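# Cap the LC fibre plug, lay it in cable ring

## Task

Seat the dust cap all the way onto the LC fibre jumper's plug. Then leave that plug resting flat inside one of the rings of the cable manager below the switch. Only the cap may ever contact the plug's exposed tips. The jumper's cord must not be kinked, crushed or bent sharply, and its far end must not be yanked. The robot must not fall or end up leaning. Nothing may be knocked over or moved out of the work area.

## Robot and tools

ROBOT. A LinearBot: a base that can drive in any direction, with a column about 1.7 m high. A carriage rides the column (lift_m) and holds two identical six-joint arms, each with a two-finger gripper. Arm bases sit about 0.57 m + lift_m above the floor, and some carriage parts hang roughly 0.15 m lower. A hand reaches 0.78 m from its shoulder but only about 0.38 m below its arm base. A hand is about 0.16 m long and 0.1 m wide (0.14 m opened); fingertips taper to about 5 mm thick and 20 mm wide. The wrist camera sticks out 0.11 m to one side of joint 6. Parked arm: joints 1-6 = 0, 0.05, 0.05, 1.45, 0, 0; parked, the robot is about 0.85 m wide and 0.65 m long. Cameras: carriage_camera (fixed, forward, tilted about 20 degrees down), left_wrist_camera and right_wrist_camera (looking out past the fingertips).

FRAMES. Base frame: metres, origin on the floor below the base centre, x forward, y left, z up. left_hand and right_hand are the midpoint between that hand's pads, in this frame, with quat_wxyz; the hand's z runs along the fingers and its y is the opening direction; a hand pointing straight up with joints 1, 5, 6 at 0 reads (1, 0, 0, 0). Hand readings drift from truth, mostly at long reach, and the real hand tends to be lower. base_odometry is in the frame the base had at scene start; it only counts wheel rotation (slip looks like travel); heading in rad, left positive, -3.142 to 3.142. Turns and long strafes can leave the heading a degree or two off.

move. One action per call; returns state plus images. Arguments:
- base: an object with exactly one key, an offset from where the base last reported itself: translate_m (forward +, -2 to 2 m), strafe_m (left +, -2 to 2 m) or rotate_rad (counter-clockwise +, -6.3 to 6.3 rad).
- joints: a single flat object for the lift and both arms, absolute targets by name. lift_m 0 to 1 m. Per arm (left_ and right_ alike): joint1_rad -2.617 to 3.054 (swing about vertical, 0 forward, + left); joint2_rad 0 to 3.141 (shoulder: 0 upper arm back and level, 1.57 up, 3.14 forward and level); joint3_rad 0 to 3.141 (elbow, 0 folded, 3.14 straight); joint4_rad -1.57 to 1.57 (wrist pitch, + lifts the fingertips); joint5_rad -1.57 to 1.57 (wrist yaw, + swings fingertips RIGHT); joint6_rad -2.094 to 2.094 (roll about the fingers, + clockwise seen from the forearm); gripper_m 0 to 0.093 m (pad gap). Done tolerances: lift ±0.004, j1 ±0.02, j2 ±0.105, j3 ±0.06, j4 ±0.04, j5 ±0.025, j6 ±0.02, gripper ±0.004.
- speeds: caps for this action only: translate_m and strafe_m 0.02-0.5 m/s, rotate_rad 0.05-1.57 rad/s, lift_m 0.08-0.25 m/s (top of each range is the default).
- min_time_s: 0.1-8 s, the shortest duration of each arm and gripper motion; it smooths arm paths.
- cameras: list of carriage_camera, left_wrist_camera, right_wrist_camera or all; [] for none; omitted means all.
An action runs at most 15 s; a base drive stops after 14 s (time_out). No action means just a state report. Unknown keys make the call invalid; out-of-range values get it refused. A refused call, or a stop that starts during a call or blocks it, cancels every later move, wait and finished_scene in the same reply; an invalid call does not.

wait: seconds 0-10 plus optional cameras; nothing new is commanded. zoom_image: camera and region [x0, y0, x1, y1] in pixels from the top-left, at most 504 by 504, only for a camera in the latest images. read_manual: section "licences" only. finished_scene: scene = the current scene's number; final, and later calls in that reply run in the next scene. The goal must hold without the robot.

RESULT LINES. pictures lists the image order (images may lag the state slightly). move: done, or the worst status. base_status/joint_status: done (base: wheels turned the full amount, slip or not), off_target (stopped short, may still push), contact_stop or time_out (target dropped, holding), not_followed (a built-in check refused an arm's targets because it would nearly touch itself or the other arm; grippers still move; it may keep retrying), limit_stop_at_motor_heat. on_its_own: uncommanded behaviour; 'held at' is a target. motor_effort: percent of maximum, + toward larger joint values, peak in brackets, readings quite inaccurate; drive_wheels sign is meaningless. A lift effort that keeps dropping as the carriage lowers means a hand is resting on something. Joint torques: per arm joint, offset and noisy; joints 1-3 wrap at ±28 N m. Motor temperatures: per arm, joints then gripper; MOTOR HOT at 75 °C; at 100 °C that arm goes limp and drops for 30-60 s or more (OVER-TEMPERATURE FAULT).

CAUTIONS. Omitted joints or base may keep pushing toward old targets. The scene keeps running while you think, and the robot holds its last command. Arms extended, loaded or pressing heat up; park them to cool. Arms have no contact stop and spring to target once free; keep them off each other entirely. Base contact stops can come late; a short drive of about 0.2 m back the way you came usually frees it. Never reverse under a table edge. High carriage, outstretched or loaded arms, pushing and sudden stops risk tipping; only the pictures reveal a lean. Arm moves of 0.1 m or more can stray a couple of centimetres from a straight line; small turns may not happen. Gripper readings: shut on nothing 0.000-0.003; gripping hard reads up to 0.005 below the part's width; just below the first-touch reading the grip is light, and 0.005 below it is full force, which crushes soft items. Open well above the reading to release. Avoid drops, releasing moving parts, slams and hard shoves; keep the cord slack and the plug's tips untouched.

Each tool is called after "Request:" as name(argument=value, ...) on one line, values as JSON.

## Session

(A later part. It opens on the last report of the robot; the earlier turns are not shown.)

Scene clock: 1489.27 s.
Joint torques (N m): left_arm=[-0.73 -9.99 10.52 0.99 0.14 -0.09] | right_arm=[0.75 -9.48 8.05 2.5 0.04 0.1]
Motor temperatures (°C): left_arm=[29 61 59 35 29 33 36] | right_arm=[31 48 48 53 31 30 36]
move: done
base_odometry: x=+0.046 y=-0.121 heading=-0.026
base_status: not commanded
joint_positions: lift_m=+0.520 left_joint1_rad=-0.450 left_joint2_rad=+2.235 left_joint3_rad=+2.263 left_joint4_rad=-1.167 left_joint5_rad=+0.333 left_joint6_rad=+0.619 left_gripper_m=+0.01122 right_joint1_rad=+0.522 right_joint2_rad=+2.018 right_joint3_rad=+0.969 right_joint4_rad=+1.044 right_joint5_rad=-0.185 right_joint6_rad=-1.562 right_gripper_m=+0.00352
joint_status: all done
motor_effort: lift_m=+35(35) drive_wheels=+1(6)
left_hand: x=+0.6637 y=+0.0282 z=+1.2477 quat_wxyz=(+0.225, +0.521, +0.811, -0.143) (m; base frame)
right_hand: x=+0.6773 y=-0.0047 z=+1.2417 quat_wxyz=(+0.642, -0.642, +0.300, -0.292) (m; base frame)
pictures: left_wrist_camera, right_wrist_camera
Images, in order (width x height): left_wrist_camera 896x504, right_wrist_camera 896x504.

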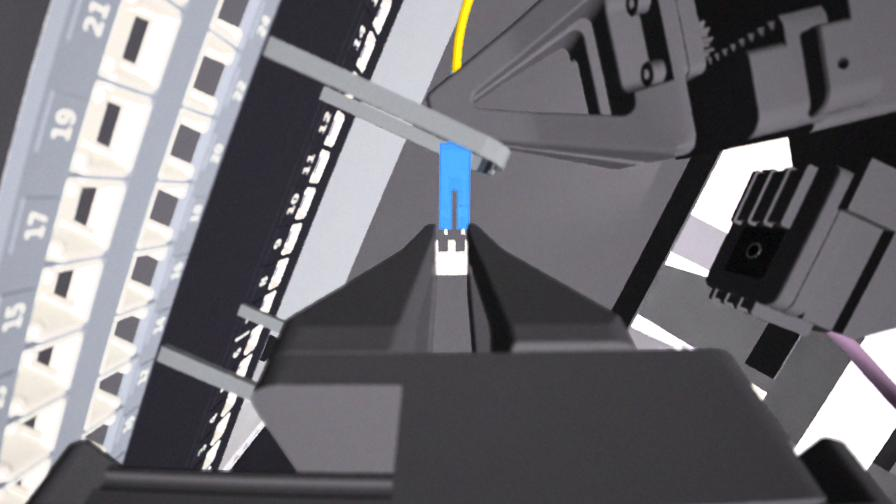

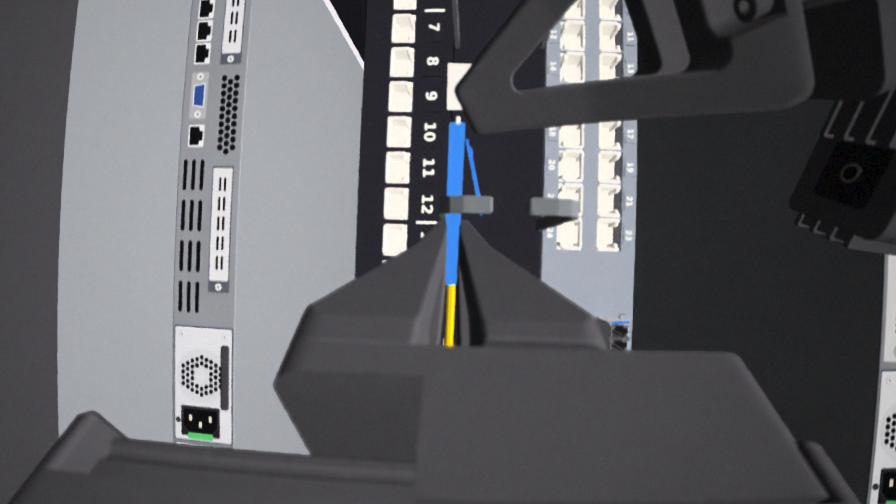

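Request:
move(joints={"left_joint1_rad": -0.468, "left_joint2_rad": 2.2688, "left_joint3_rad": 2.3264, "left_joint4_rad": -1.1847, "left_joint5_rad": 0.3179}, min_time_s=1.0, cameras=["right_wrist_camera", "left_wrist_camera"])

Request:
zoom_image(camera="left_wrist_camera", region=[400, 100, 510, 290])

Request:
zoom_image(camera="right_wrist_camera", region=[410, 20, 530, 180])

Scene clock: 1522.60 s.
Joint torques (N m): left_arm=[-0.68 -10.1 10.47 1.01 0.15 -0.07] | right_arm=[0.73 -9.47 8.05 2.5 0.04 0.09]
Motor temperatures (°C): left_arm=[29 61 63 35 29 33 36] | right_arm=[31 49 48 54 31 30 36]
move: done
base_odometry: x=+0.046 y=-0.121 heading=-0.026
base_status: not commanded
joint_positions: lift_m=+0.520 left_joint1_rad=-0.459 left_joint2_rad=+2.252 left_joint3_rad=+2.291 left_joint4_rad=-1.174 left_joint5_rad=+0.329 left_joint6_rad=+0.619 left_gripper_m=+0.01122 right_joint1_rad=+0.522 right_joint2_rad=+2.018 right_joint3_rad=+0.969 right_joint4_rad=+1.044 right_joint5_rad=-0.185 right_joint6_rad=-1.562 right_gripper_m=+0.00352
joint_status: all done
motor_effort: lift_m=+34(35) drive_wheels=+4(6)
left_hand: x=+0.6646 y=+0.0231 z=+1.2474 quat_wxyz=(+0.225, +0.525, +0.809, -0.142) (m; base frame)
right_hand: x=+0.6773 y=-0.0047 z=+1.2417 quat_wxyz=(+0.642, -0.642, +0.300, -0.292) (m; base frame)
pictures: left_wrist_camera, right_wrist_camera
Images, in order (width x height): left_wrist_camera 896x504, right_wrist_camera 896x504.

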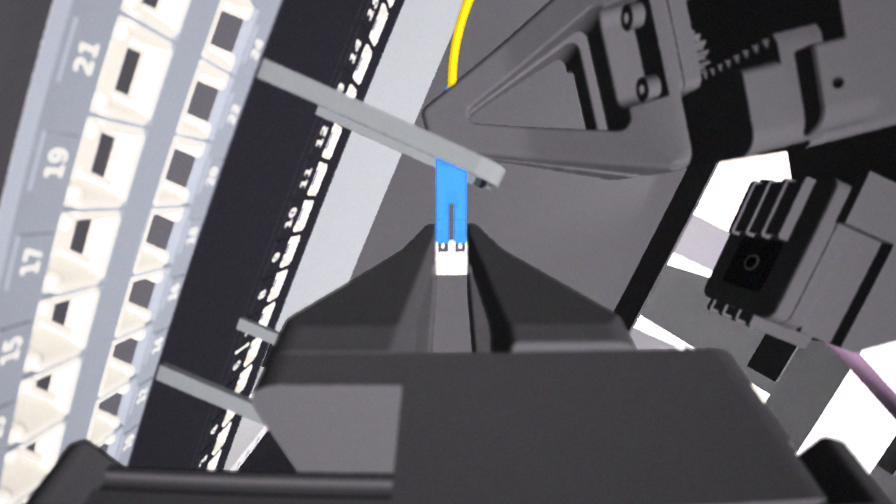

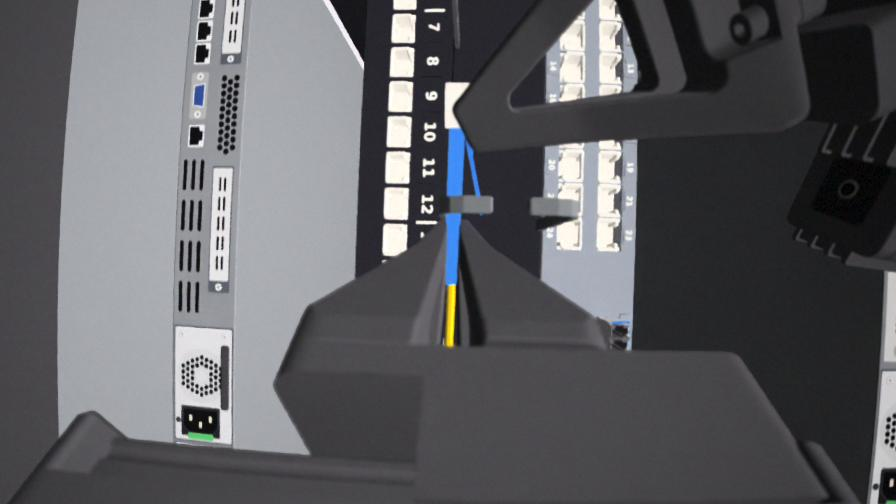

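Scaled by 2.653 from the camera's 896x504 image, which has a finer 1280x720 frame.

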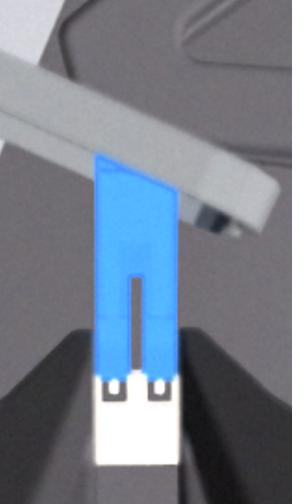

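Scaled by 3.150 from the camera's 896x504 image, which has a finer 1280x720 frame.

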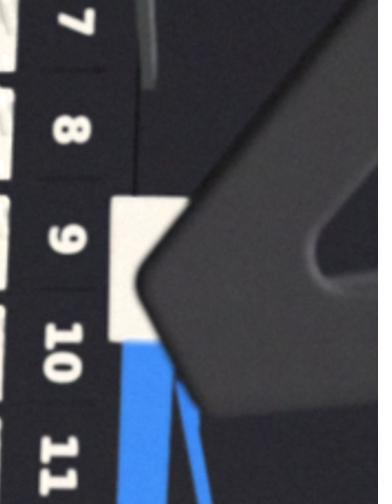

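Request:
move(cameras=["left_wrist_camera", "right_wrist_camera"])

Scene clock: 1562.53 s.
Joint torques (N m): left_arm=[-0.69 -10.09 10.48 1 0.15 -0.08] | right_arm=[0.76 -9.47 8.06 2.5 0.04 0.09]
Motor temperatures (°C): left_arm=[29 63 64 35 29 33 37] | right_arm=[31 49 48 54 31 30 36]
base_odometry: x=+0.046 y=-0.121 heading=-0.026
base_status: not commanded
joint_positions: lift_m=+0.520 left_joint1_rad=-0.459 left_joint2_rad=+2.252 left_joint3_rad=+2.291 left_joint4_rad=-1.175 left_joint5_rad=+0.328 left_joint6_rad=+0.619 left_gripper_m=+0.01122 right_joint1_rad=+0.522 right_joint2_rad=+2.018 right_joint3_rad=+0.969 right_joint4_rad=+1.044 right_joint5_rad=-0.185 right_joint6_rad=-1.562 right_gripper_m=+0.00352
joint_status: all done
motor_effort: lift_m=+35(35) drive_wheels=+3(6)
left_hand: x=+0.6646 y=+0.0232 z=+1.2475 quat_wxyz=(+0.225, +0.525, +0.809, -0.142) (m; base frame)
right_hand: x=+0.6773 y=-0.0047 z=+1.2417 quat_wxyz=(+0.642, -0.642, +0.300, -0.292) (m; base frame)
pictures: left_wrist_camera, right_wrist_camera
Images, in order (width x height): left_wrist_camera 896x504, right_wrist_camera 896x504.

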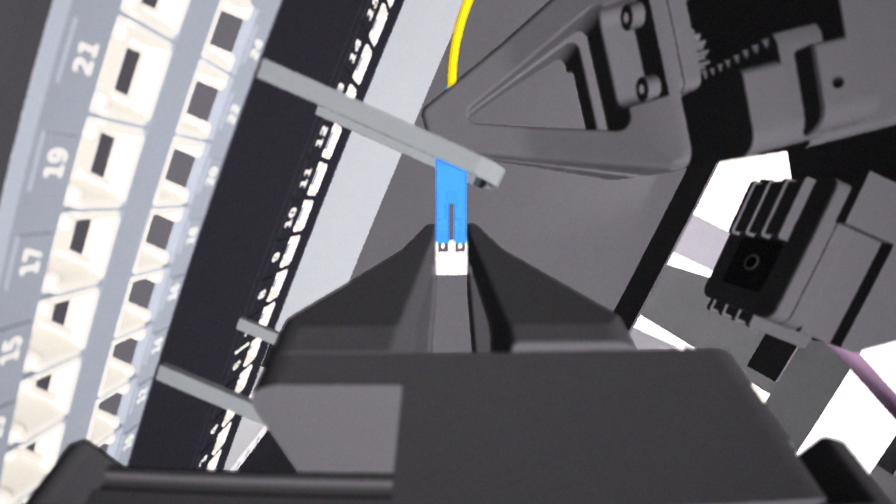

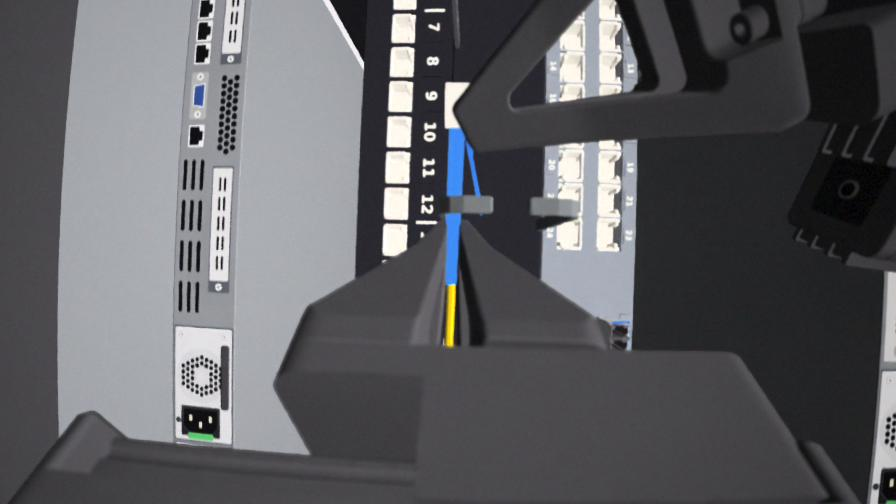

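Request:
move(joints={"left_joint1_rad": -0.4718, "left_joint2_rad": 2.2777, "left_joint3_rad": 2.3403, "left_joint4_rad": -1.1883, "left_joint5_rad": 0.3160, "left_joint6_rad": 0.609}, min_time_s=1.5, cameras=["left_wrist_camera", "right_wrist_camera"])

Request:
zoom_image(camera="left_wrist_camera", region=[412, 150, 492, 290])

Request:
zoom_image(camera="right_wrist_camera", region=[410, 60, 510, 300])

Scene clock: 1572.50 s.
Joint torques (N m): left_arm=[-0.81 -10.09 10.43 1.03 0.16 -0.08] | right_arm=[0.75 -9.46 8.05 2.5 0.04 0.09]
Motor temperatures (°C): left_arm=[29 63 64 35 29 33 37] | right_arm=[31 49 48 54 31 30 36]
move: done
base_odometry: x=+0.046 y=-0.121 heading=-0.026
base_status: not commanded
joint_positions: lift_m=+0.520 left_joint1_rad=-0.461 left_joint2_rad=+2.261 left_joint3_rad=+2.305 left_joint4_rad=-1.180 left_joint5_rad=+0.326 left_joint6_rad=+0.619 left_gripper_m=+0.01122 right_joint1_rad=+0.522 right_joint2_rad=+2.018 right_joint3_rad=+0.969 right_joint4_rad=+1.044 right_joint5_rad=-0.185 right_joint6_rad=-1.562 right_gripper_m=+0.00352
joint_status: all done
motor_effort: lift_m=+35(35) drive_wheels=+2(8)
left_hand: x=+0.6654 y=+0.0216 z=+1.2471 quat_wxyz=(+0.225, +0.526, +0.808, -0.141) (m; base frame)
right_hand: x=+0.6774 y=-0.0048 z=+1.2416 quat_wxyz=(+0.642, -0.642, +0.300, -0.292) (m; base frame)
pictures: left_wrist_camera, right_wrist_camera
Images, in order (width x height): left_wrist_camera 896x504, right_wrist_camera 896x504.

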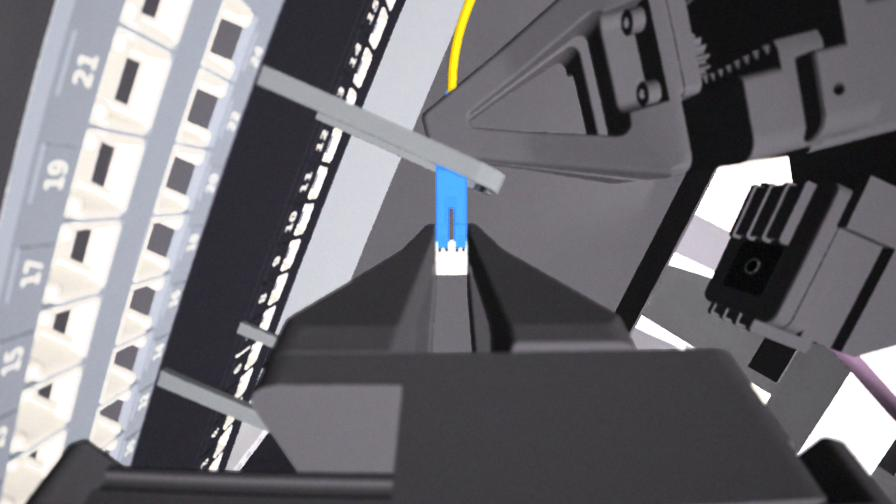

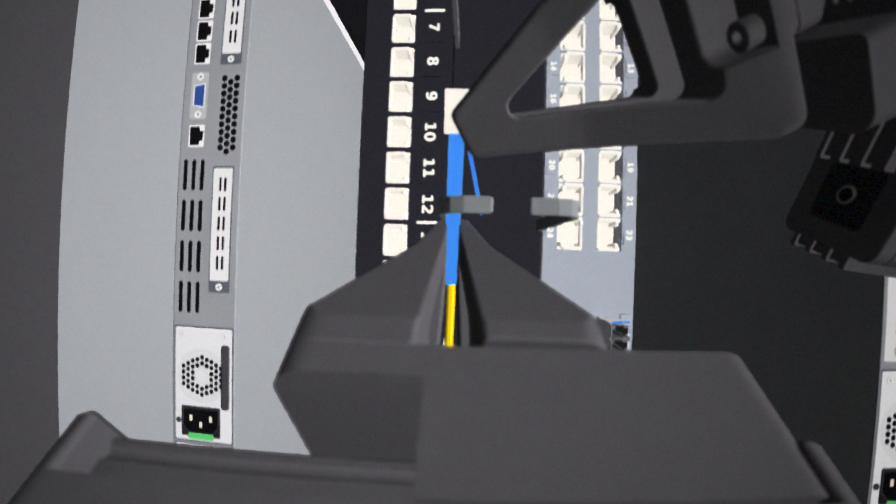

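Scaled by 3.600 from the camera's 896x504 image, which has a finer 1280x720 frame.

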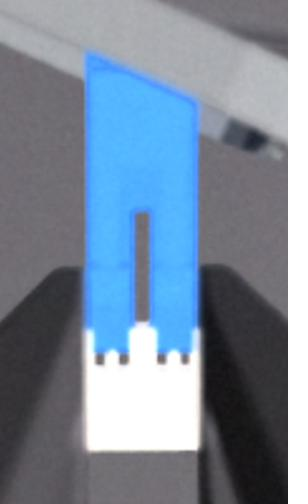

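Scaled by 2.100 from the camera's 896x504 image, which has a finer 1280x720 frame.

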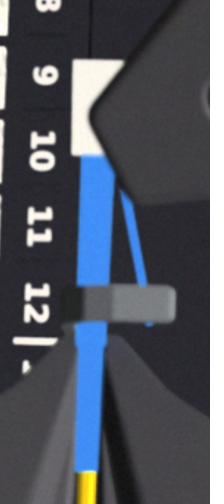

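Request:
move(joints={"left_joint1_rad": -0.4756, "left_joint2_rad": 2.2866, "left_joint3_rad": 2.3542, "left_joint4_rad": -1.1919, "left_joint5_rad": 0.3141, "left_joint6_rad": 0.609}, min_time_s=1.5, cameras=["left_wrist_camera", "right_wrist_camera"])

Request:
zoom_image(camera="left_wrist_camera", region=[412, 150, 492, 290])

Request:
zoom_image(camera="right_wrist_camera", region=[410, 60, 510, 300])

Scene clock: 1583.83 s.
Joint torques (N m): left_arm=[-0.91 -10.06 10.4 1.07 0.17 -0.08] | right_arm=[0.73 -9.47 8.05 2.51 0.03 0.09]
Motor temperatures (°C): left_arm=[29 61 63 35 29 33 37] | right_arm=[31 49 48 54 31 30 36]
move: done
base_odometry: x=+0.046 y=-0.121 heading=-0.026
base_status: not commanded
joint_positions: lift_m=+0.520 left_joint1_rad=-0.464 left_joint2_rad=+2.269 left_joint3_rad=+2.319 left_joint4_rad=-1.187 left_joint5_rad=+0.323 left_joint6_rad=+0.619 left_gripper_m=+0.01122 right_joint1_rad=+0.522 right_joint2_rad=+2.018 right_joint3_rad=+0.969 right_joint4_rad=+1.044 right_joint5_rad=-0.184 right_joint6_rad=-1.562 right_gripper_m=+0.00352
joint_status: all done
motor_effort: lift_m=+34(35) drive_wheels=+0(6)
left_hand: x=+0.6659 y=+0.0206 z=+1.2471 quat_wxyz=(+0.224, +0.526, +0.808, -0.140) (m; base frame)
right_hand: x=+0.6775 y=-0.0049 z=+1.2416 quat_wxyz=(+0.642, -0.642, +0.301, -0.292) (m; base frame)
pictures: left_wrist_camera, right_wrist_camera
Images, in order (width x height): left_wrist_camera 896x504, right_wrist_camera 896x504.

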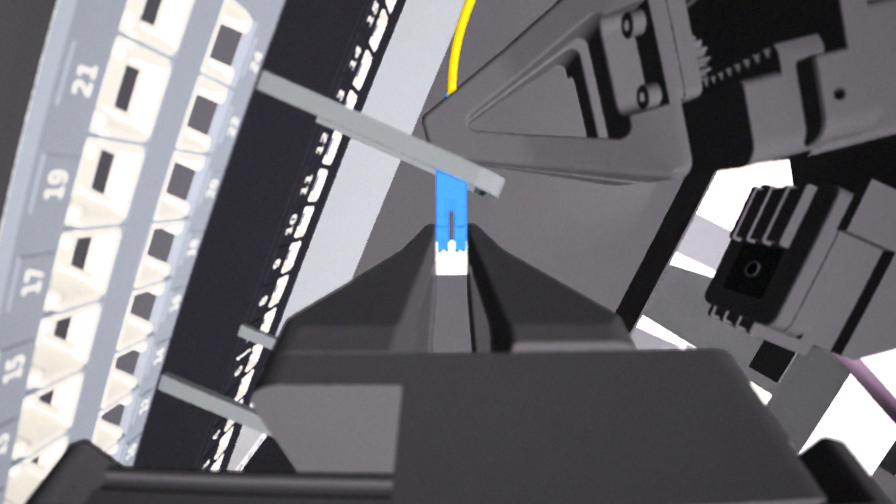

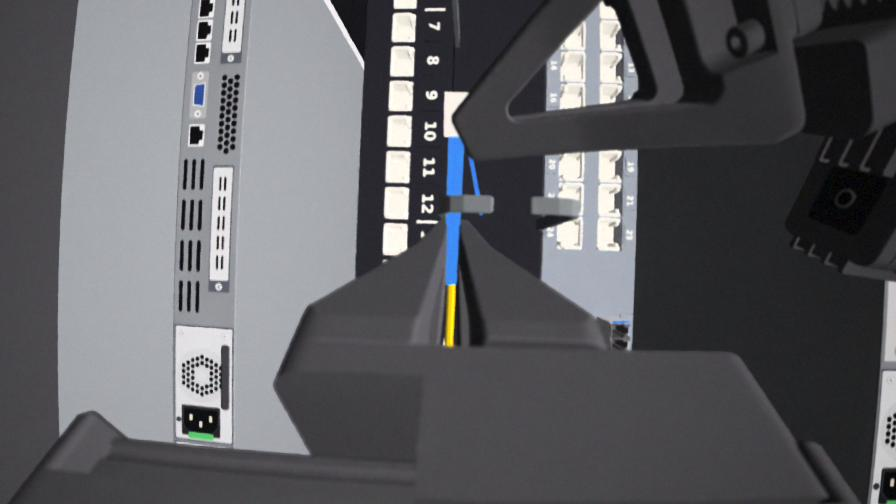

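Scaled by 3.600 from the camera's 896x504 image, which has a finer 1280x720 frame.

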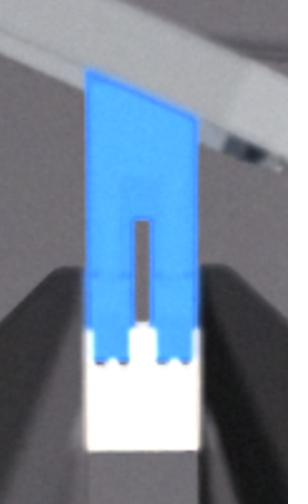

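Scaled by 2.100 from the camera's 896x504 image, which has a finer 1280x720 frame.

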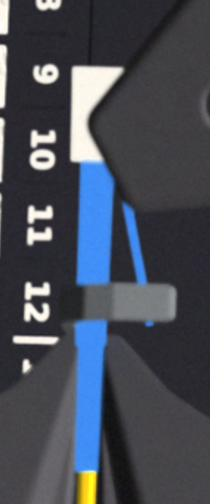

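Request:
move(joints={"left_joint1_rad": -0.4800, "left_joint2_rad": 2.2965, "left_joint3_rad": 2.3700, "left_joint4_rad": -1.1958, "left_joint5_rad": 0.3120, "left_joint6_rad": 0.609}, min_time_s=1.5, cameras=["left_wrist_camera", "right_wrist_camera"])

Request:
zoom_image(camera="left_wrist_camera", region=[412, 150, 492, 290])

Request:
zoom_image(camera="right_wrist_camera", region=[410, 60, 510, 300])

Scene clock: 1599.90 s.
Joint torques (N m): left_arm=[-1.01 -9.96 10.41 1.11 0.2 -0.08] | right_arm=[0.73 -9.48 8.02 2.51 -0.02 0.09]
Motor temperatures (°C): left_arm=[29 62 64 35 29 33 37] | right_arm=[31 49 48 54 31 30 36]
move: done
base_odometry: x=+0.046 y=-0.121 heading=-0.026
base_status: not commanded
joint_positions: lift_m=+0.520 left_joint1_rad=-0.467 left_joint2_rad=+2.278 left_joint3_rad=+2.336 left_joint4_rad=-1.195 left_joint5_rad=+0.316 left_joint6_rad=+0.619 left_gripper_m=+0.01122 right_joint1_rad=+0.522 right_joint2_rad=+2.018 right_joint3_rad=+0.969 right_joint4_rad=+1.044 right_joint5_rad=-0.179 right_joint6_rad=-1.562 right_gripper_m=+0.00352
joint_status: all done
motor_effort: lift_m=+35(35) drive_wheels=+2(7)
left_hand: x=+0.6665 y=+0.0197 z=+1.2471 quat_wxyz=(+0.223, +0.527, +0.808, -0.137) (m; base frame)
right_hand: x=+0.6780 y=-0.0055 z=+1.2416 quat_wxyz=(+0.641, -0.642, +0.302, -0.294) (m; base frame)
pictures: left_wrist_camera, right_wrist_camera
Images, in order (width x height): left_wrist_camera 896x504, right_wrist_camera 896x504.

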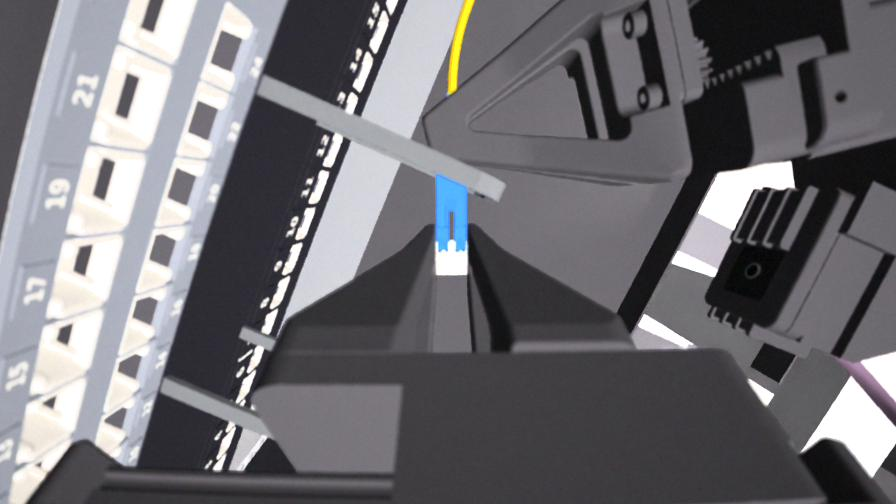

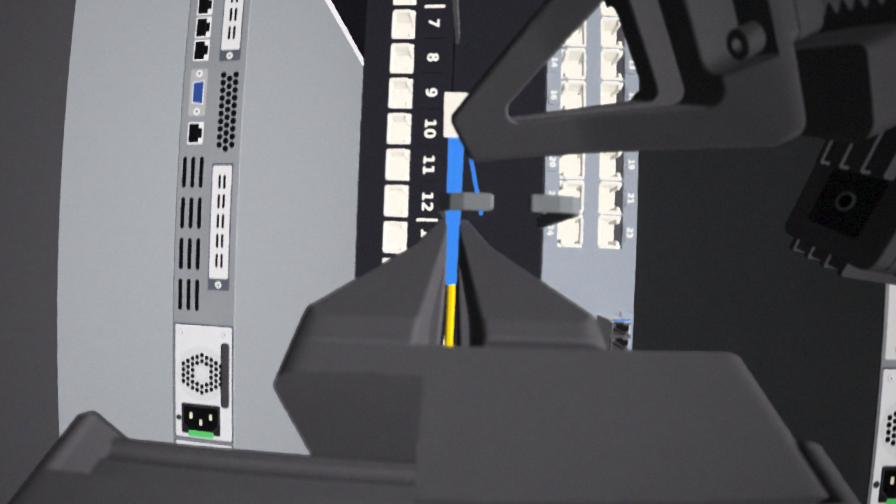

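Scaled by 3.600 from the camera's 896x504 image, which has a finer 1280x720 frame.

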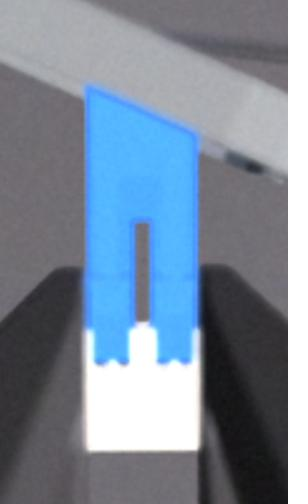

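Scaled by 2.100 from the camera's 896x504 image, which has a finer 1280x720 frame.

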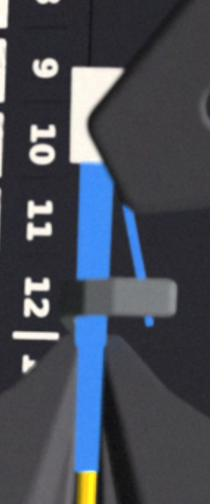

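Request:
move(joints={"left_joint1_rad": -0.4845, "left_joint2_rad": 2.3071, "left_joint3_rad": 2.3866, "left_joint4_rad": -1.2001, "left_joint5_rad": 0.3098, "left_joint6_rad": 0.609}, min_time_s=1.5, cameras=["left_wrist_camera", "right_wrist_camera"])

Request:
zoom_image(camera="left_wrist_camera", region=[412, 150, 492, 290])

Request:
zoom_image(camera="right_wrist_camera", region=[410, 60, 510, 300])

Scene clock: 1626.73 s.
Joint torques (N m): left_arm=[-1.17 -9.95 10.3 1.16 0.24 -0.09] | right_arm=[0.76 -9.47 8.06 2.51 -0.07 0.09]
Motor temperatures (°C): left_arm=[29 59 66 35 29 33 37] | right_arm=[31 49 48 54 31 30 36]
move: done
base_odometry: x=+0.046 y=-0.121 heading=-0.026
base_status: not commanded
joint_positions: lift_m=+0.520 left_joint1_rad=-0.469 left_joint2_rad=+2.287 left_joint3_rad=+2.353 left_joint4_rad=-1.204 left_joint5_rad=+0.311 left_joint6_rad=+0.619 left_gripper_m=+0.01122 right_joint1_rad=+0.522 right_joint2_rad=+2.018 right_joint3_rad=+0.969 right_joint4_rad=+1.044 right_joint5_rad=-0.174 right_joint6_rad=-1.562 right_gripper_m=+0.00352
joint_status: all done
motor_effort: lift_m=+34(35) drive_wheels=+2(6)
left_hand: x=+0.6672 y=+0.0187 z=+1.2469 quat_wxyz=(+0.223, +0.528, +0.808, -0.135) (m; base frame)
right_hand: x=+0.6786 y=-0.0062 z=+1.2416 quat_wxyz=(+0.640, -0.641, +0.304, -0.296) (m; base frame)
pictures: left_wrist_camera, right_wrist_camera
Images, in order (width x height): left_wrist_camera 896x504, right_wrist_camera 896x504.

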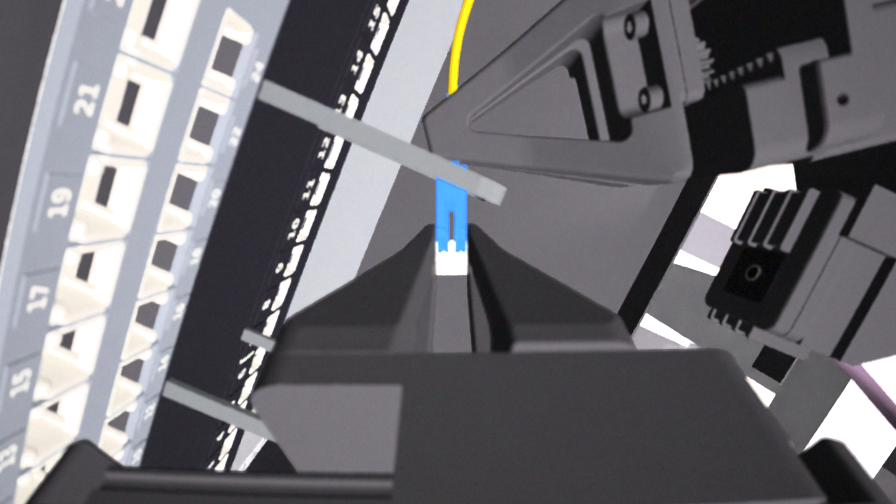

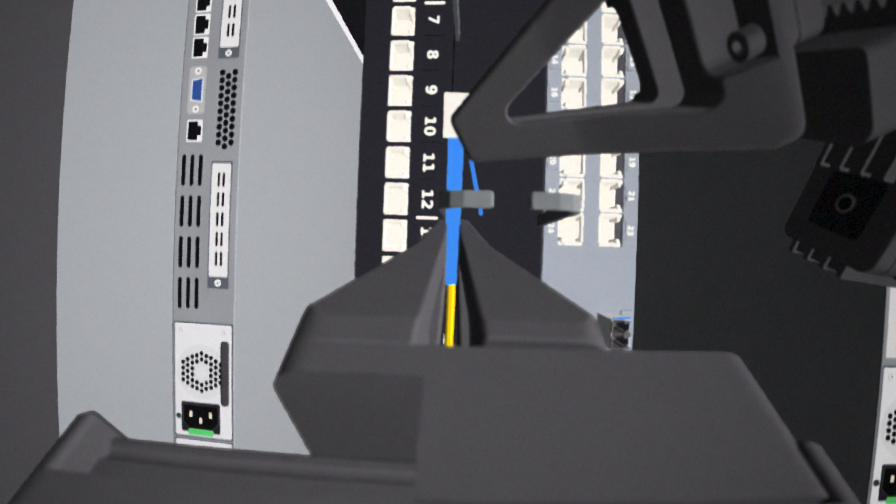

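Scaled by 3.600 from the camera's 896x504 image, which has a finer 1280x720 frame.

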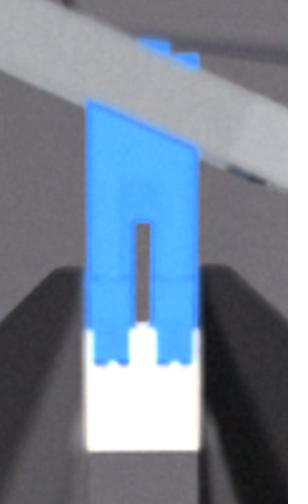

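Scaled by 2.100 from the camera's 896x504 image, which has a finer 1280x720 frame.

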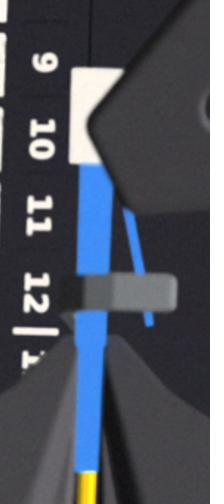

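Request:
move(joints={"left_joint1_rad": -0.4875, "left_joint2_rad": 2.3142, "left_joint3_rad": 2.3977, "left_joint4_rad": -1.2030, "left_joint5_rad": 0.3203, "left_joint6_rad": 0.609, "right_joint5_rad": -0.2050}, min_time_s=1.5, cameras=["left_wrist_camera"])

Request:
zoom_image(camera="left_wrist_camera", region=[412, 150, 492, 290])

Scene clock: 1653.10 s.
Joint torques (N m): left_arm=[-1.37 -9.89 10.29 1.21 0.33 -0.08] | right_arm=[0.75 -9.46 8.03 2.5 -0.33 0.09]
Motor temperatures (°C): left_arm=[29 62 66 35 29 33 37] | right_arm=[31 49 49 54 31 30 36]
move: off_target
base_odometry: x=+0.046 y=-0.121 heading=-0.026
base_status: not commanded
joint_positions: lift_m=+0.520 left_joint1_rad=-0.470 left_joint2_rad=+2.293 left_joint3_rad=+2.364 left_joint4_rad=-1.212 left_joint5_rad=+0.310 left_joint6_rad=+0.619 left_gripper_m=+0.01122 right_joint1_rad=+0.522 right_joint2_rad=+2.018 right_joint3_rad=+0.969 right_joint4_rad=+1.044 right_joint5_rad=-0.174 right_joint6_rad=-1.562 right_gripper_m=+0.00352
joint_status: right_joint5_rad off_target (ended at -0.174, target -0.205); the others done
motor_effort: lift_m=+34(35) drive_wheels=+3(6)
left_hand: x=+0.6674 y=+0.0185 z=+1.2467 quat_wxyz=(+0.221, +0.528, +0.809, -0.135) (m; base frame)
right_hand: x=+0.6786 y=-0.0062 z=+1.2416 quat_wxyz=(+0.640, -0.641, +0.304, -0.296) (m; base frame)
pictures: left_wrist_camera
Images, in order (width x height): left_wrist_camera 896x504.

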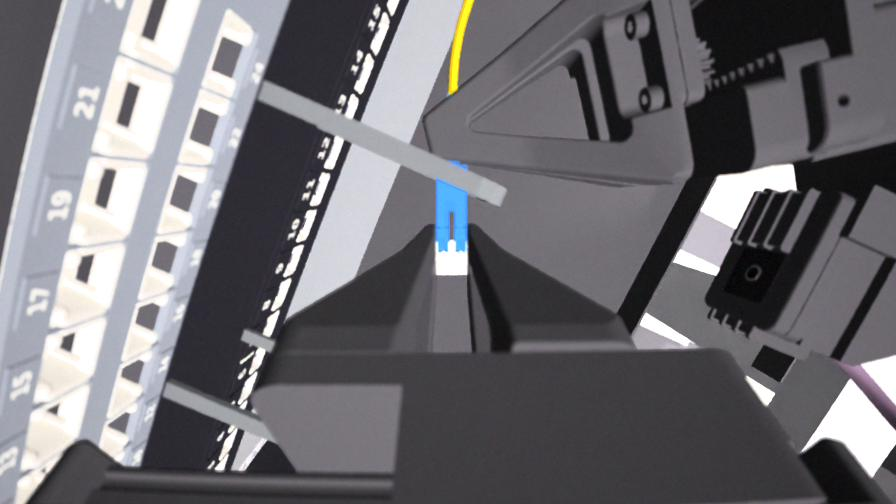

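Scaled by 3.600 from the camera's 896x504 image, which has a finer 1280x720 frame.

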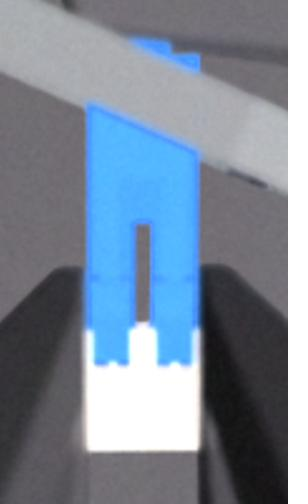

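Request:
move(joints={"left_joint1_rad": -0.4915, "left_joint2_rad": 2.3235, "left_joint3_rad": 2.4120, "left_joint4_rad": -1.2060, "left_joint5_rad": 0.3323, "left_joint6_rad": 0.609, "right_joint5_rad": -0.2400, "right_joint1_rad": 0.5330}, min_time_s=1.5, cameras=["left_wrist_camera", "right_wrist_camera"])

Request:
zoom_image(camera="left_wrist_camera", region=[412, 150, 492, 290])

Request:
zoom_image(camera="right_wrist_camera", region=[410, 60, 510, 300])

Scene clock: 1660.73 s.
Joint torques (N m): left_arm=[-1.69 -9.74 10.21 1.33 0.44 -0.09] | right_arm=[1.09 -9.46 8.06 2.51 -0.61 0.1]
Motor temperatures (°C): left_arm=[29 62 66 35 29 33 37] | right_arm=[31 49 49 54 31 30 36]
move: off_target
base_odometry: x=+0.046 y=-0.121 heading=-0.026
base_status: not commanded
joint_positions: lift_m=+0.520 left_joint1_rad=-0.470 left_joint2_rad=+2.300 left_joint3_rad=+2.379 left_joint4_rad=-1.226 left_joint5_rad=+0.310 left_joint6_rad=+0.619 left_gripper_m=+0.01122 right_joint1_rad=+0.522 right_joint2_rad=+2.018 right_joint3_rad=+0.969 right_joint4_rad=+1.044 right_joint5_rad=-0.181 right_joint6_rad=-1.562 right_gripper_m=+0.00352
joint_status: left_joint1_rad off_target (ended at -0.470, target -0.491); right_joint5_rad off_target (ended at -0.181, target -0.240); the others done
motor_effort: lift_m=+34(35) drive_wheels=+5(5)
left_hand: x=+0.6668 y=+0.0188 z=+1.2468 quat_wxyz=(+0.218, +0.528, +0.810, -0.135) (m; base frame)
right_hand: x=+0.6778 y=-0.0052 z=+1.2416 quat_wxyz=(+0.641, -0.642, +0.301, -0.293) (m; base frame)
pictures: left_wrist_camera, right_wrist_camera
Images, in order (width x height): left_wrist_camera 896x504, right_wrist_camera 896x504.

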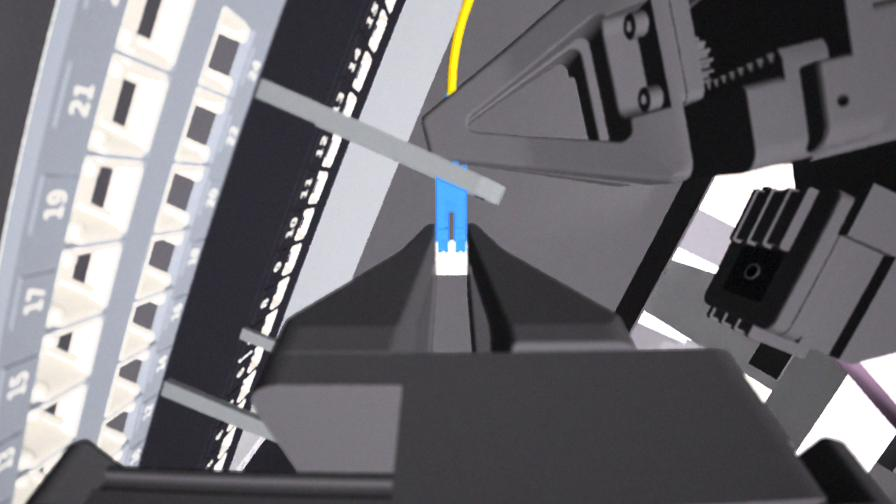

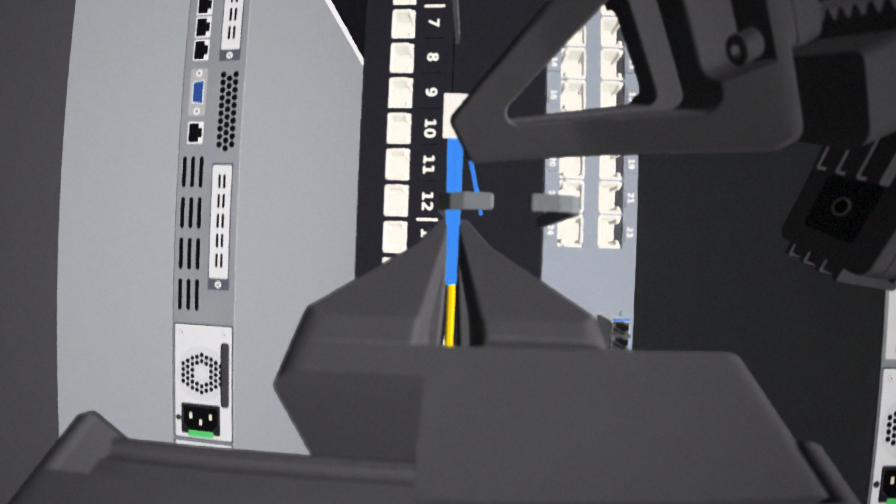

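Scaled by 3.600 from the camera's 896x504 image, which has a finer 1280x720 frame.

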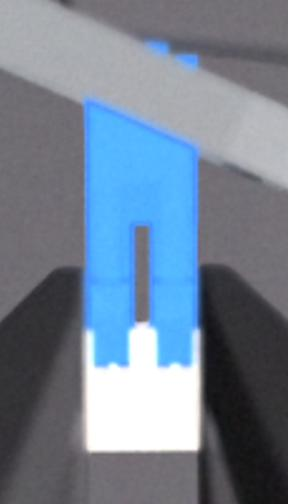

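Scaled by 2.100 from the camera's 896x504 image, which has a finer 1280x720 frame.

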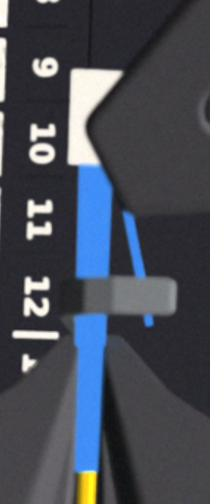

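Request:
move(joints={"left_joint1_rad": -0.4985, "left_joint2_rad": 2.3280, "left_joint3_rad": 2.4190, "left_joint4_rad": -1.1780, "left_joint5_rad": 0.3423, "left_joint6_rad": 0.609, "right_joint5_rad": -0.2800, "right_joint1_rad": 0.5400}, min_time_s=2.0, cameras=["left_wrist_camera", "right_wrist_camera"])

Request:
zoom_image(camera="left_wrist_camera", region=[412, 150, 492, 290])

Request:
zoom_image(camera="right_wrist_camera", region=[410, 60, 510, 300])

Scene clock: 1687.33 s.
Joint torques (N m): left_arm=[-2.06 -9.58 10.4 1.63 0.53 -0.08] | right_arm=[1.95 -9.46 8.02 2.51 -0.89 0.09]
Motor temperatures (°C): left_arm=[29 59 64 35 29 33 37] | right_arm=[31 49 49 54 32 30 36]
move: off_target
base_odometry: x=+0.046 y=-0.121 heading=-0.026
base_status: not commanded
joint_positions: lift_m=+0.520 left_joint1_rad=-0.473 left_joint2_rad=+2.303 left_joint3_rad=+2.383 left_joint4_rad=-1.227 left_joint5_rad=+0.310 left_joint6_rad=+0.619 left_gripper_m=+0.01122 right_joint1_rad=+0.520 right_joint2_rad=+2.018 right_joint3_rad=+0.969 right_joint4_rad=+1.044 right_joint5_rad=-0.198 right_joint6_rad=-1.562 right_gripper_m=+0.00352
joint_status: left_joint1_rad off_target (ended at -0.473, target -0.498); left_joint4_rad off_target (ended at -1.227, target -1.178); left_joint5_rad off_target (ended at +0.310, target +0.342); right_joint5_rad off_target (ended at -0.198, target -0.280); the others done
motor_effort: lift_m=+34(35) drive_wheels=+3(6)
left_hand: x=+0.6664 y=+0.0172 z=+1.2467 quat_wxyz=(+0.218, +0.529, +0.809, -0.135) (m; base frame)
right_hand: x=+0.6763 y=-0.0037 z=+1.2416 quat_wxyz=(+0.643, -0.644, +0.296, -0.288) (m; base frame)
pictures: left_wrist_camera, right_wrist_camera
Images, in order (width x height): left_wrist_camera 896x504, right_wrist_camera 896x504.

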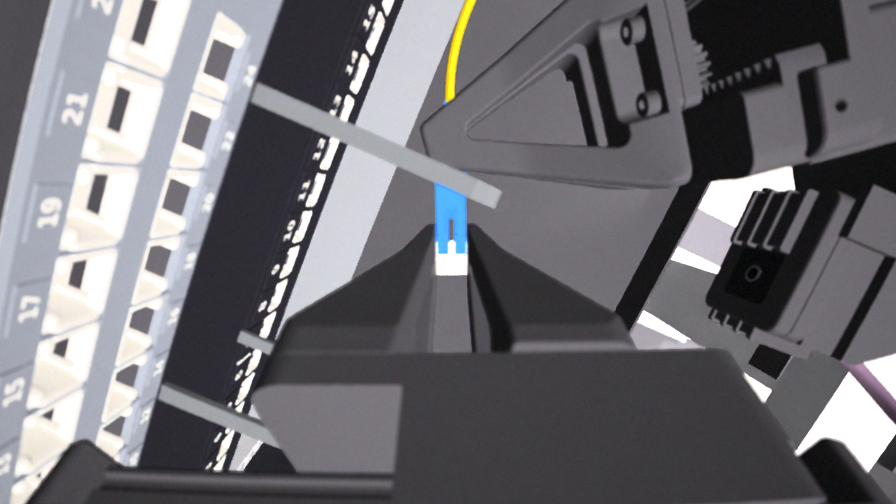

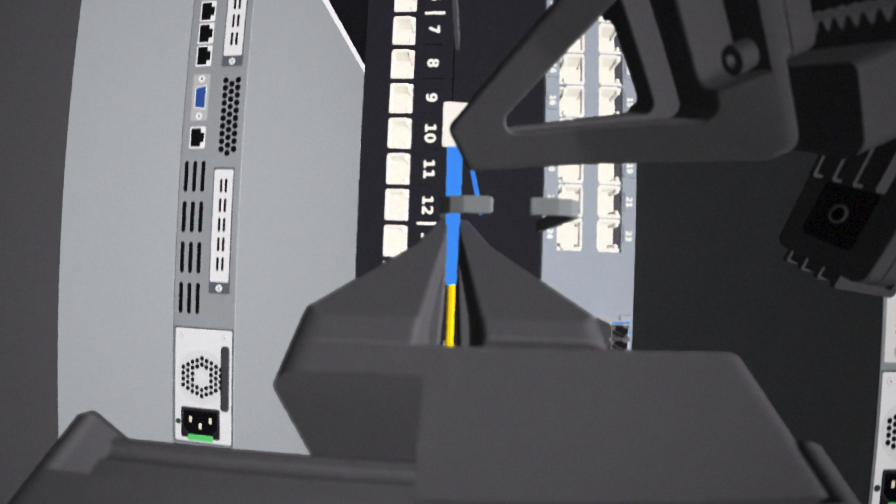

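Scaled by 3.600 from the camera's 896x504 image, which has a finer 1280x720 frame.

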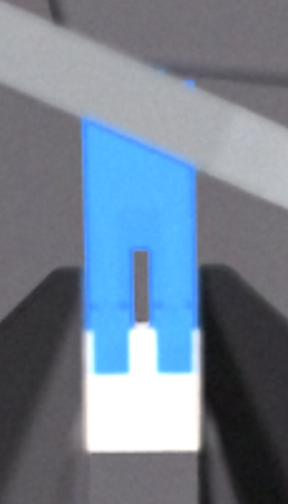

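Scaled by 2.100 from the camera's 896x504 image, which has a finer 1280x720 frame.

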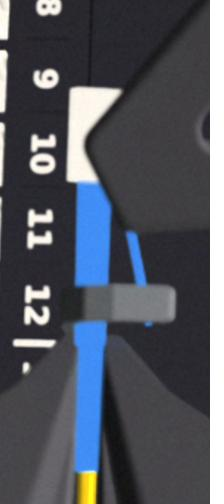

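Request:
move(joints={"left_joint1_rad": -0.5015, "left_joint2_rad": 2.3340, "left_joint3_rad": 2.4285, "left_joint4_rad": -1.1680, "left_joint5_rad": 0.3483, "left_joint6_rad": 0.609, "right_joint5_rad": -0.3150, "right_joint1_rad": 0.5450}, min_time_s=2.0, cameras=["left_wrist_camera", "right_wrist_camera"])

Request:
zoom_image(camera="left_wrist_camera", region=[412, 150, 492, 290])

Request:
zoom_image(camera="right_wrist_camera", region=[410, 60, 510, 300])

Scene clock: 1701.03 s.
Joint torques (N m): left_arm=[-2.28 -9.52 10.45 1.82 0.59 -0.08] | right_arm=[2.71 -9.46 8.05 2.5 -1.13 0.09]
Motor temperatures (°C): left_arm=[30 62 63 36 29 33 37] | right_arm=[31 49 49 54 32 30 37]
move: off_target
base_odometry: x=+0.046 y=-0.121 heading=-0.026
base_status: not commanded
joint_positions: lift_m=+0.520 left_joint1_rad=-0.473 left_joint2_rad=+2.308 left_joint3_rad=+2.393 left_joint4_rad=-1.233 left_joint5_rad=+0.310 left_joint6_rad=+0.619 left_gripper_m=+0.01122 right_joint1_rad=+0.517 right_joint2_rad=+2.018 right_joint3_rad=+0.969 right_joint4_rad=+1.044 right_joint5_rad=-0.210 right_joint6_rad=-1.562 right_gripper_m=+0.00352
joint_status: left_joint1_rad off_target (ended at -0.473, target -0.501); left_joint4_rad off_target (ended at -1.234, target -1.168); left_joint5_rad off_target (ended at +0.310, target +0.348); right_joint1_rad off_target (ended at +0.517, target +0.545); right_joint5_rad off_target (ended at -0.210, target -0.315); the others done
motor_effort: lift_m=+35(35) drive_wheels=+3(7)
left_hand: x=+0.6666 y=+0.0171 z=+1.2468 quat_wxyz=(+0.217, +0.529, +0.809, -0.136) (m; base frame)
right_hand: x=+0.6760 y=-0.0037 z=+1.2416 quat_wxyz=(+0.645, -0.645, +0.294, -0.286) (m; base frame)
pictures: left_wrist_camera, right_wrist_camera
Images, in order (width x height): left_wrist_camera 896x504, right_wrist_camera 896x504.

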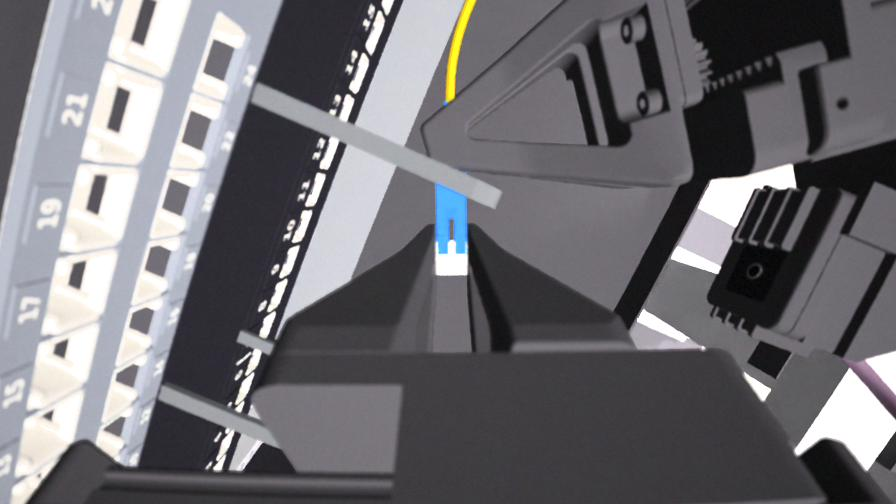

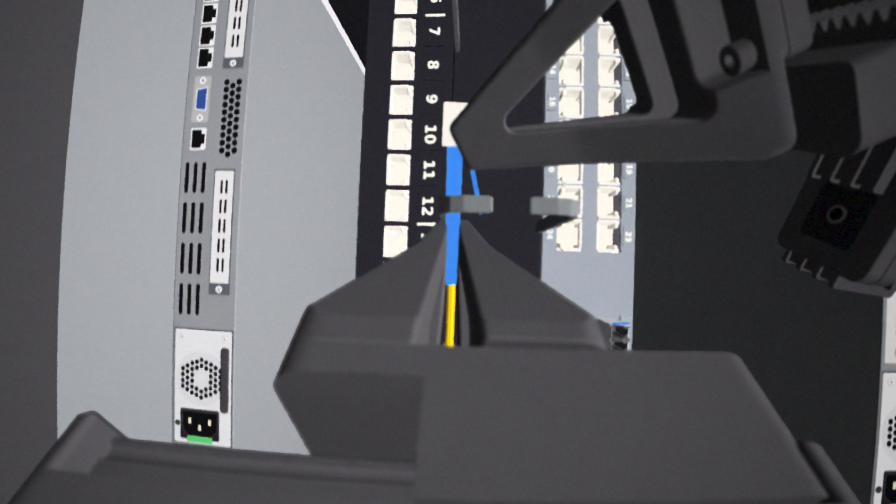

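Scaled by 3.600 from the camera's 896x504 image, which has a finer 1280x720 frame.

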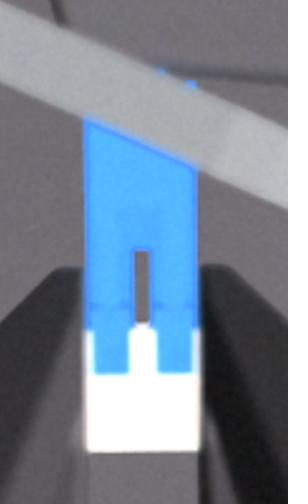

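Scaled by 2.100 from the camera's 896x504 image, which has a finer 1280x720 frame.

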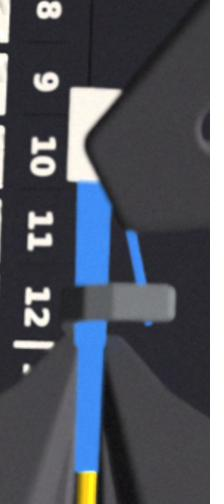

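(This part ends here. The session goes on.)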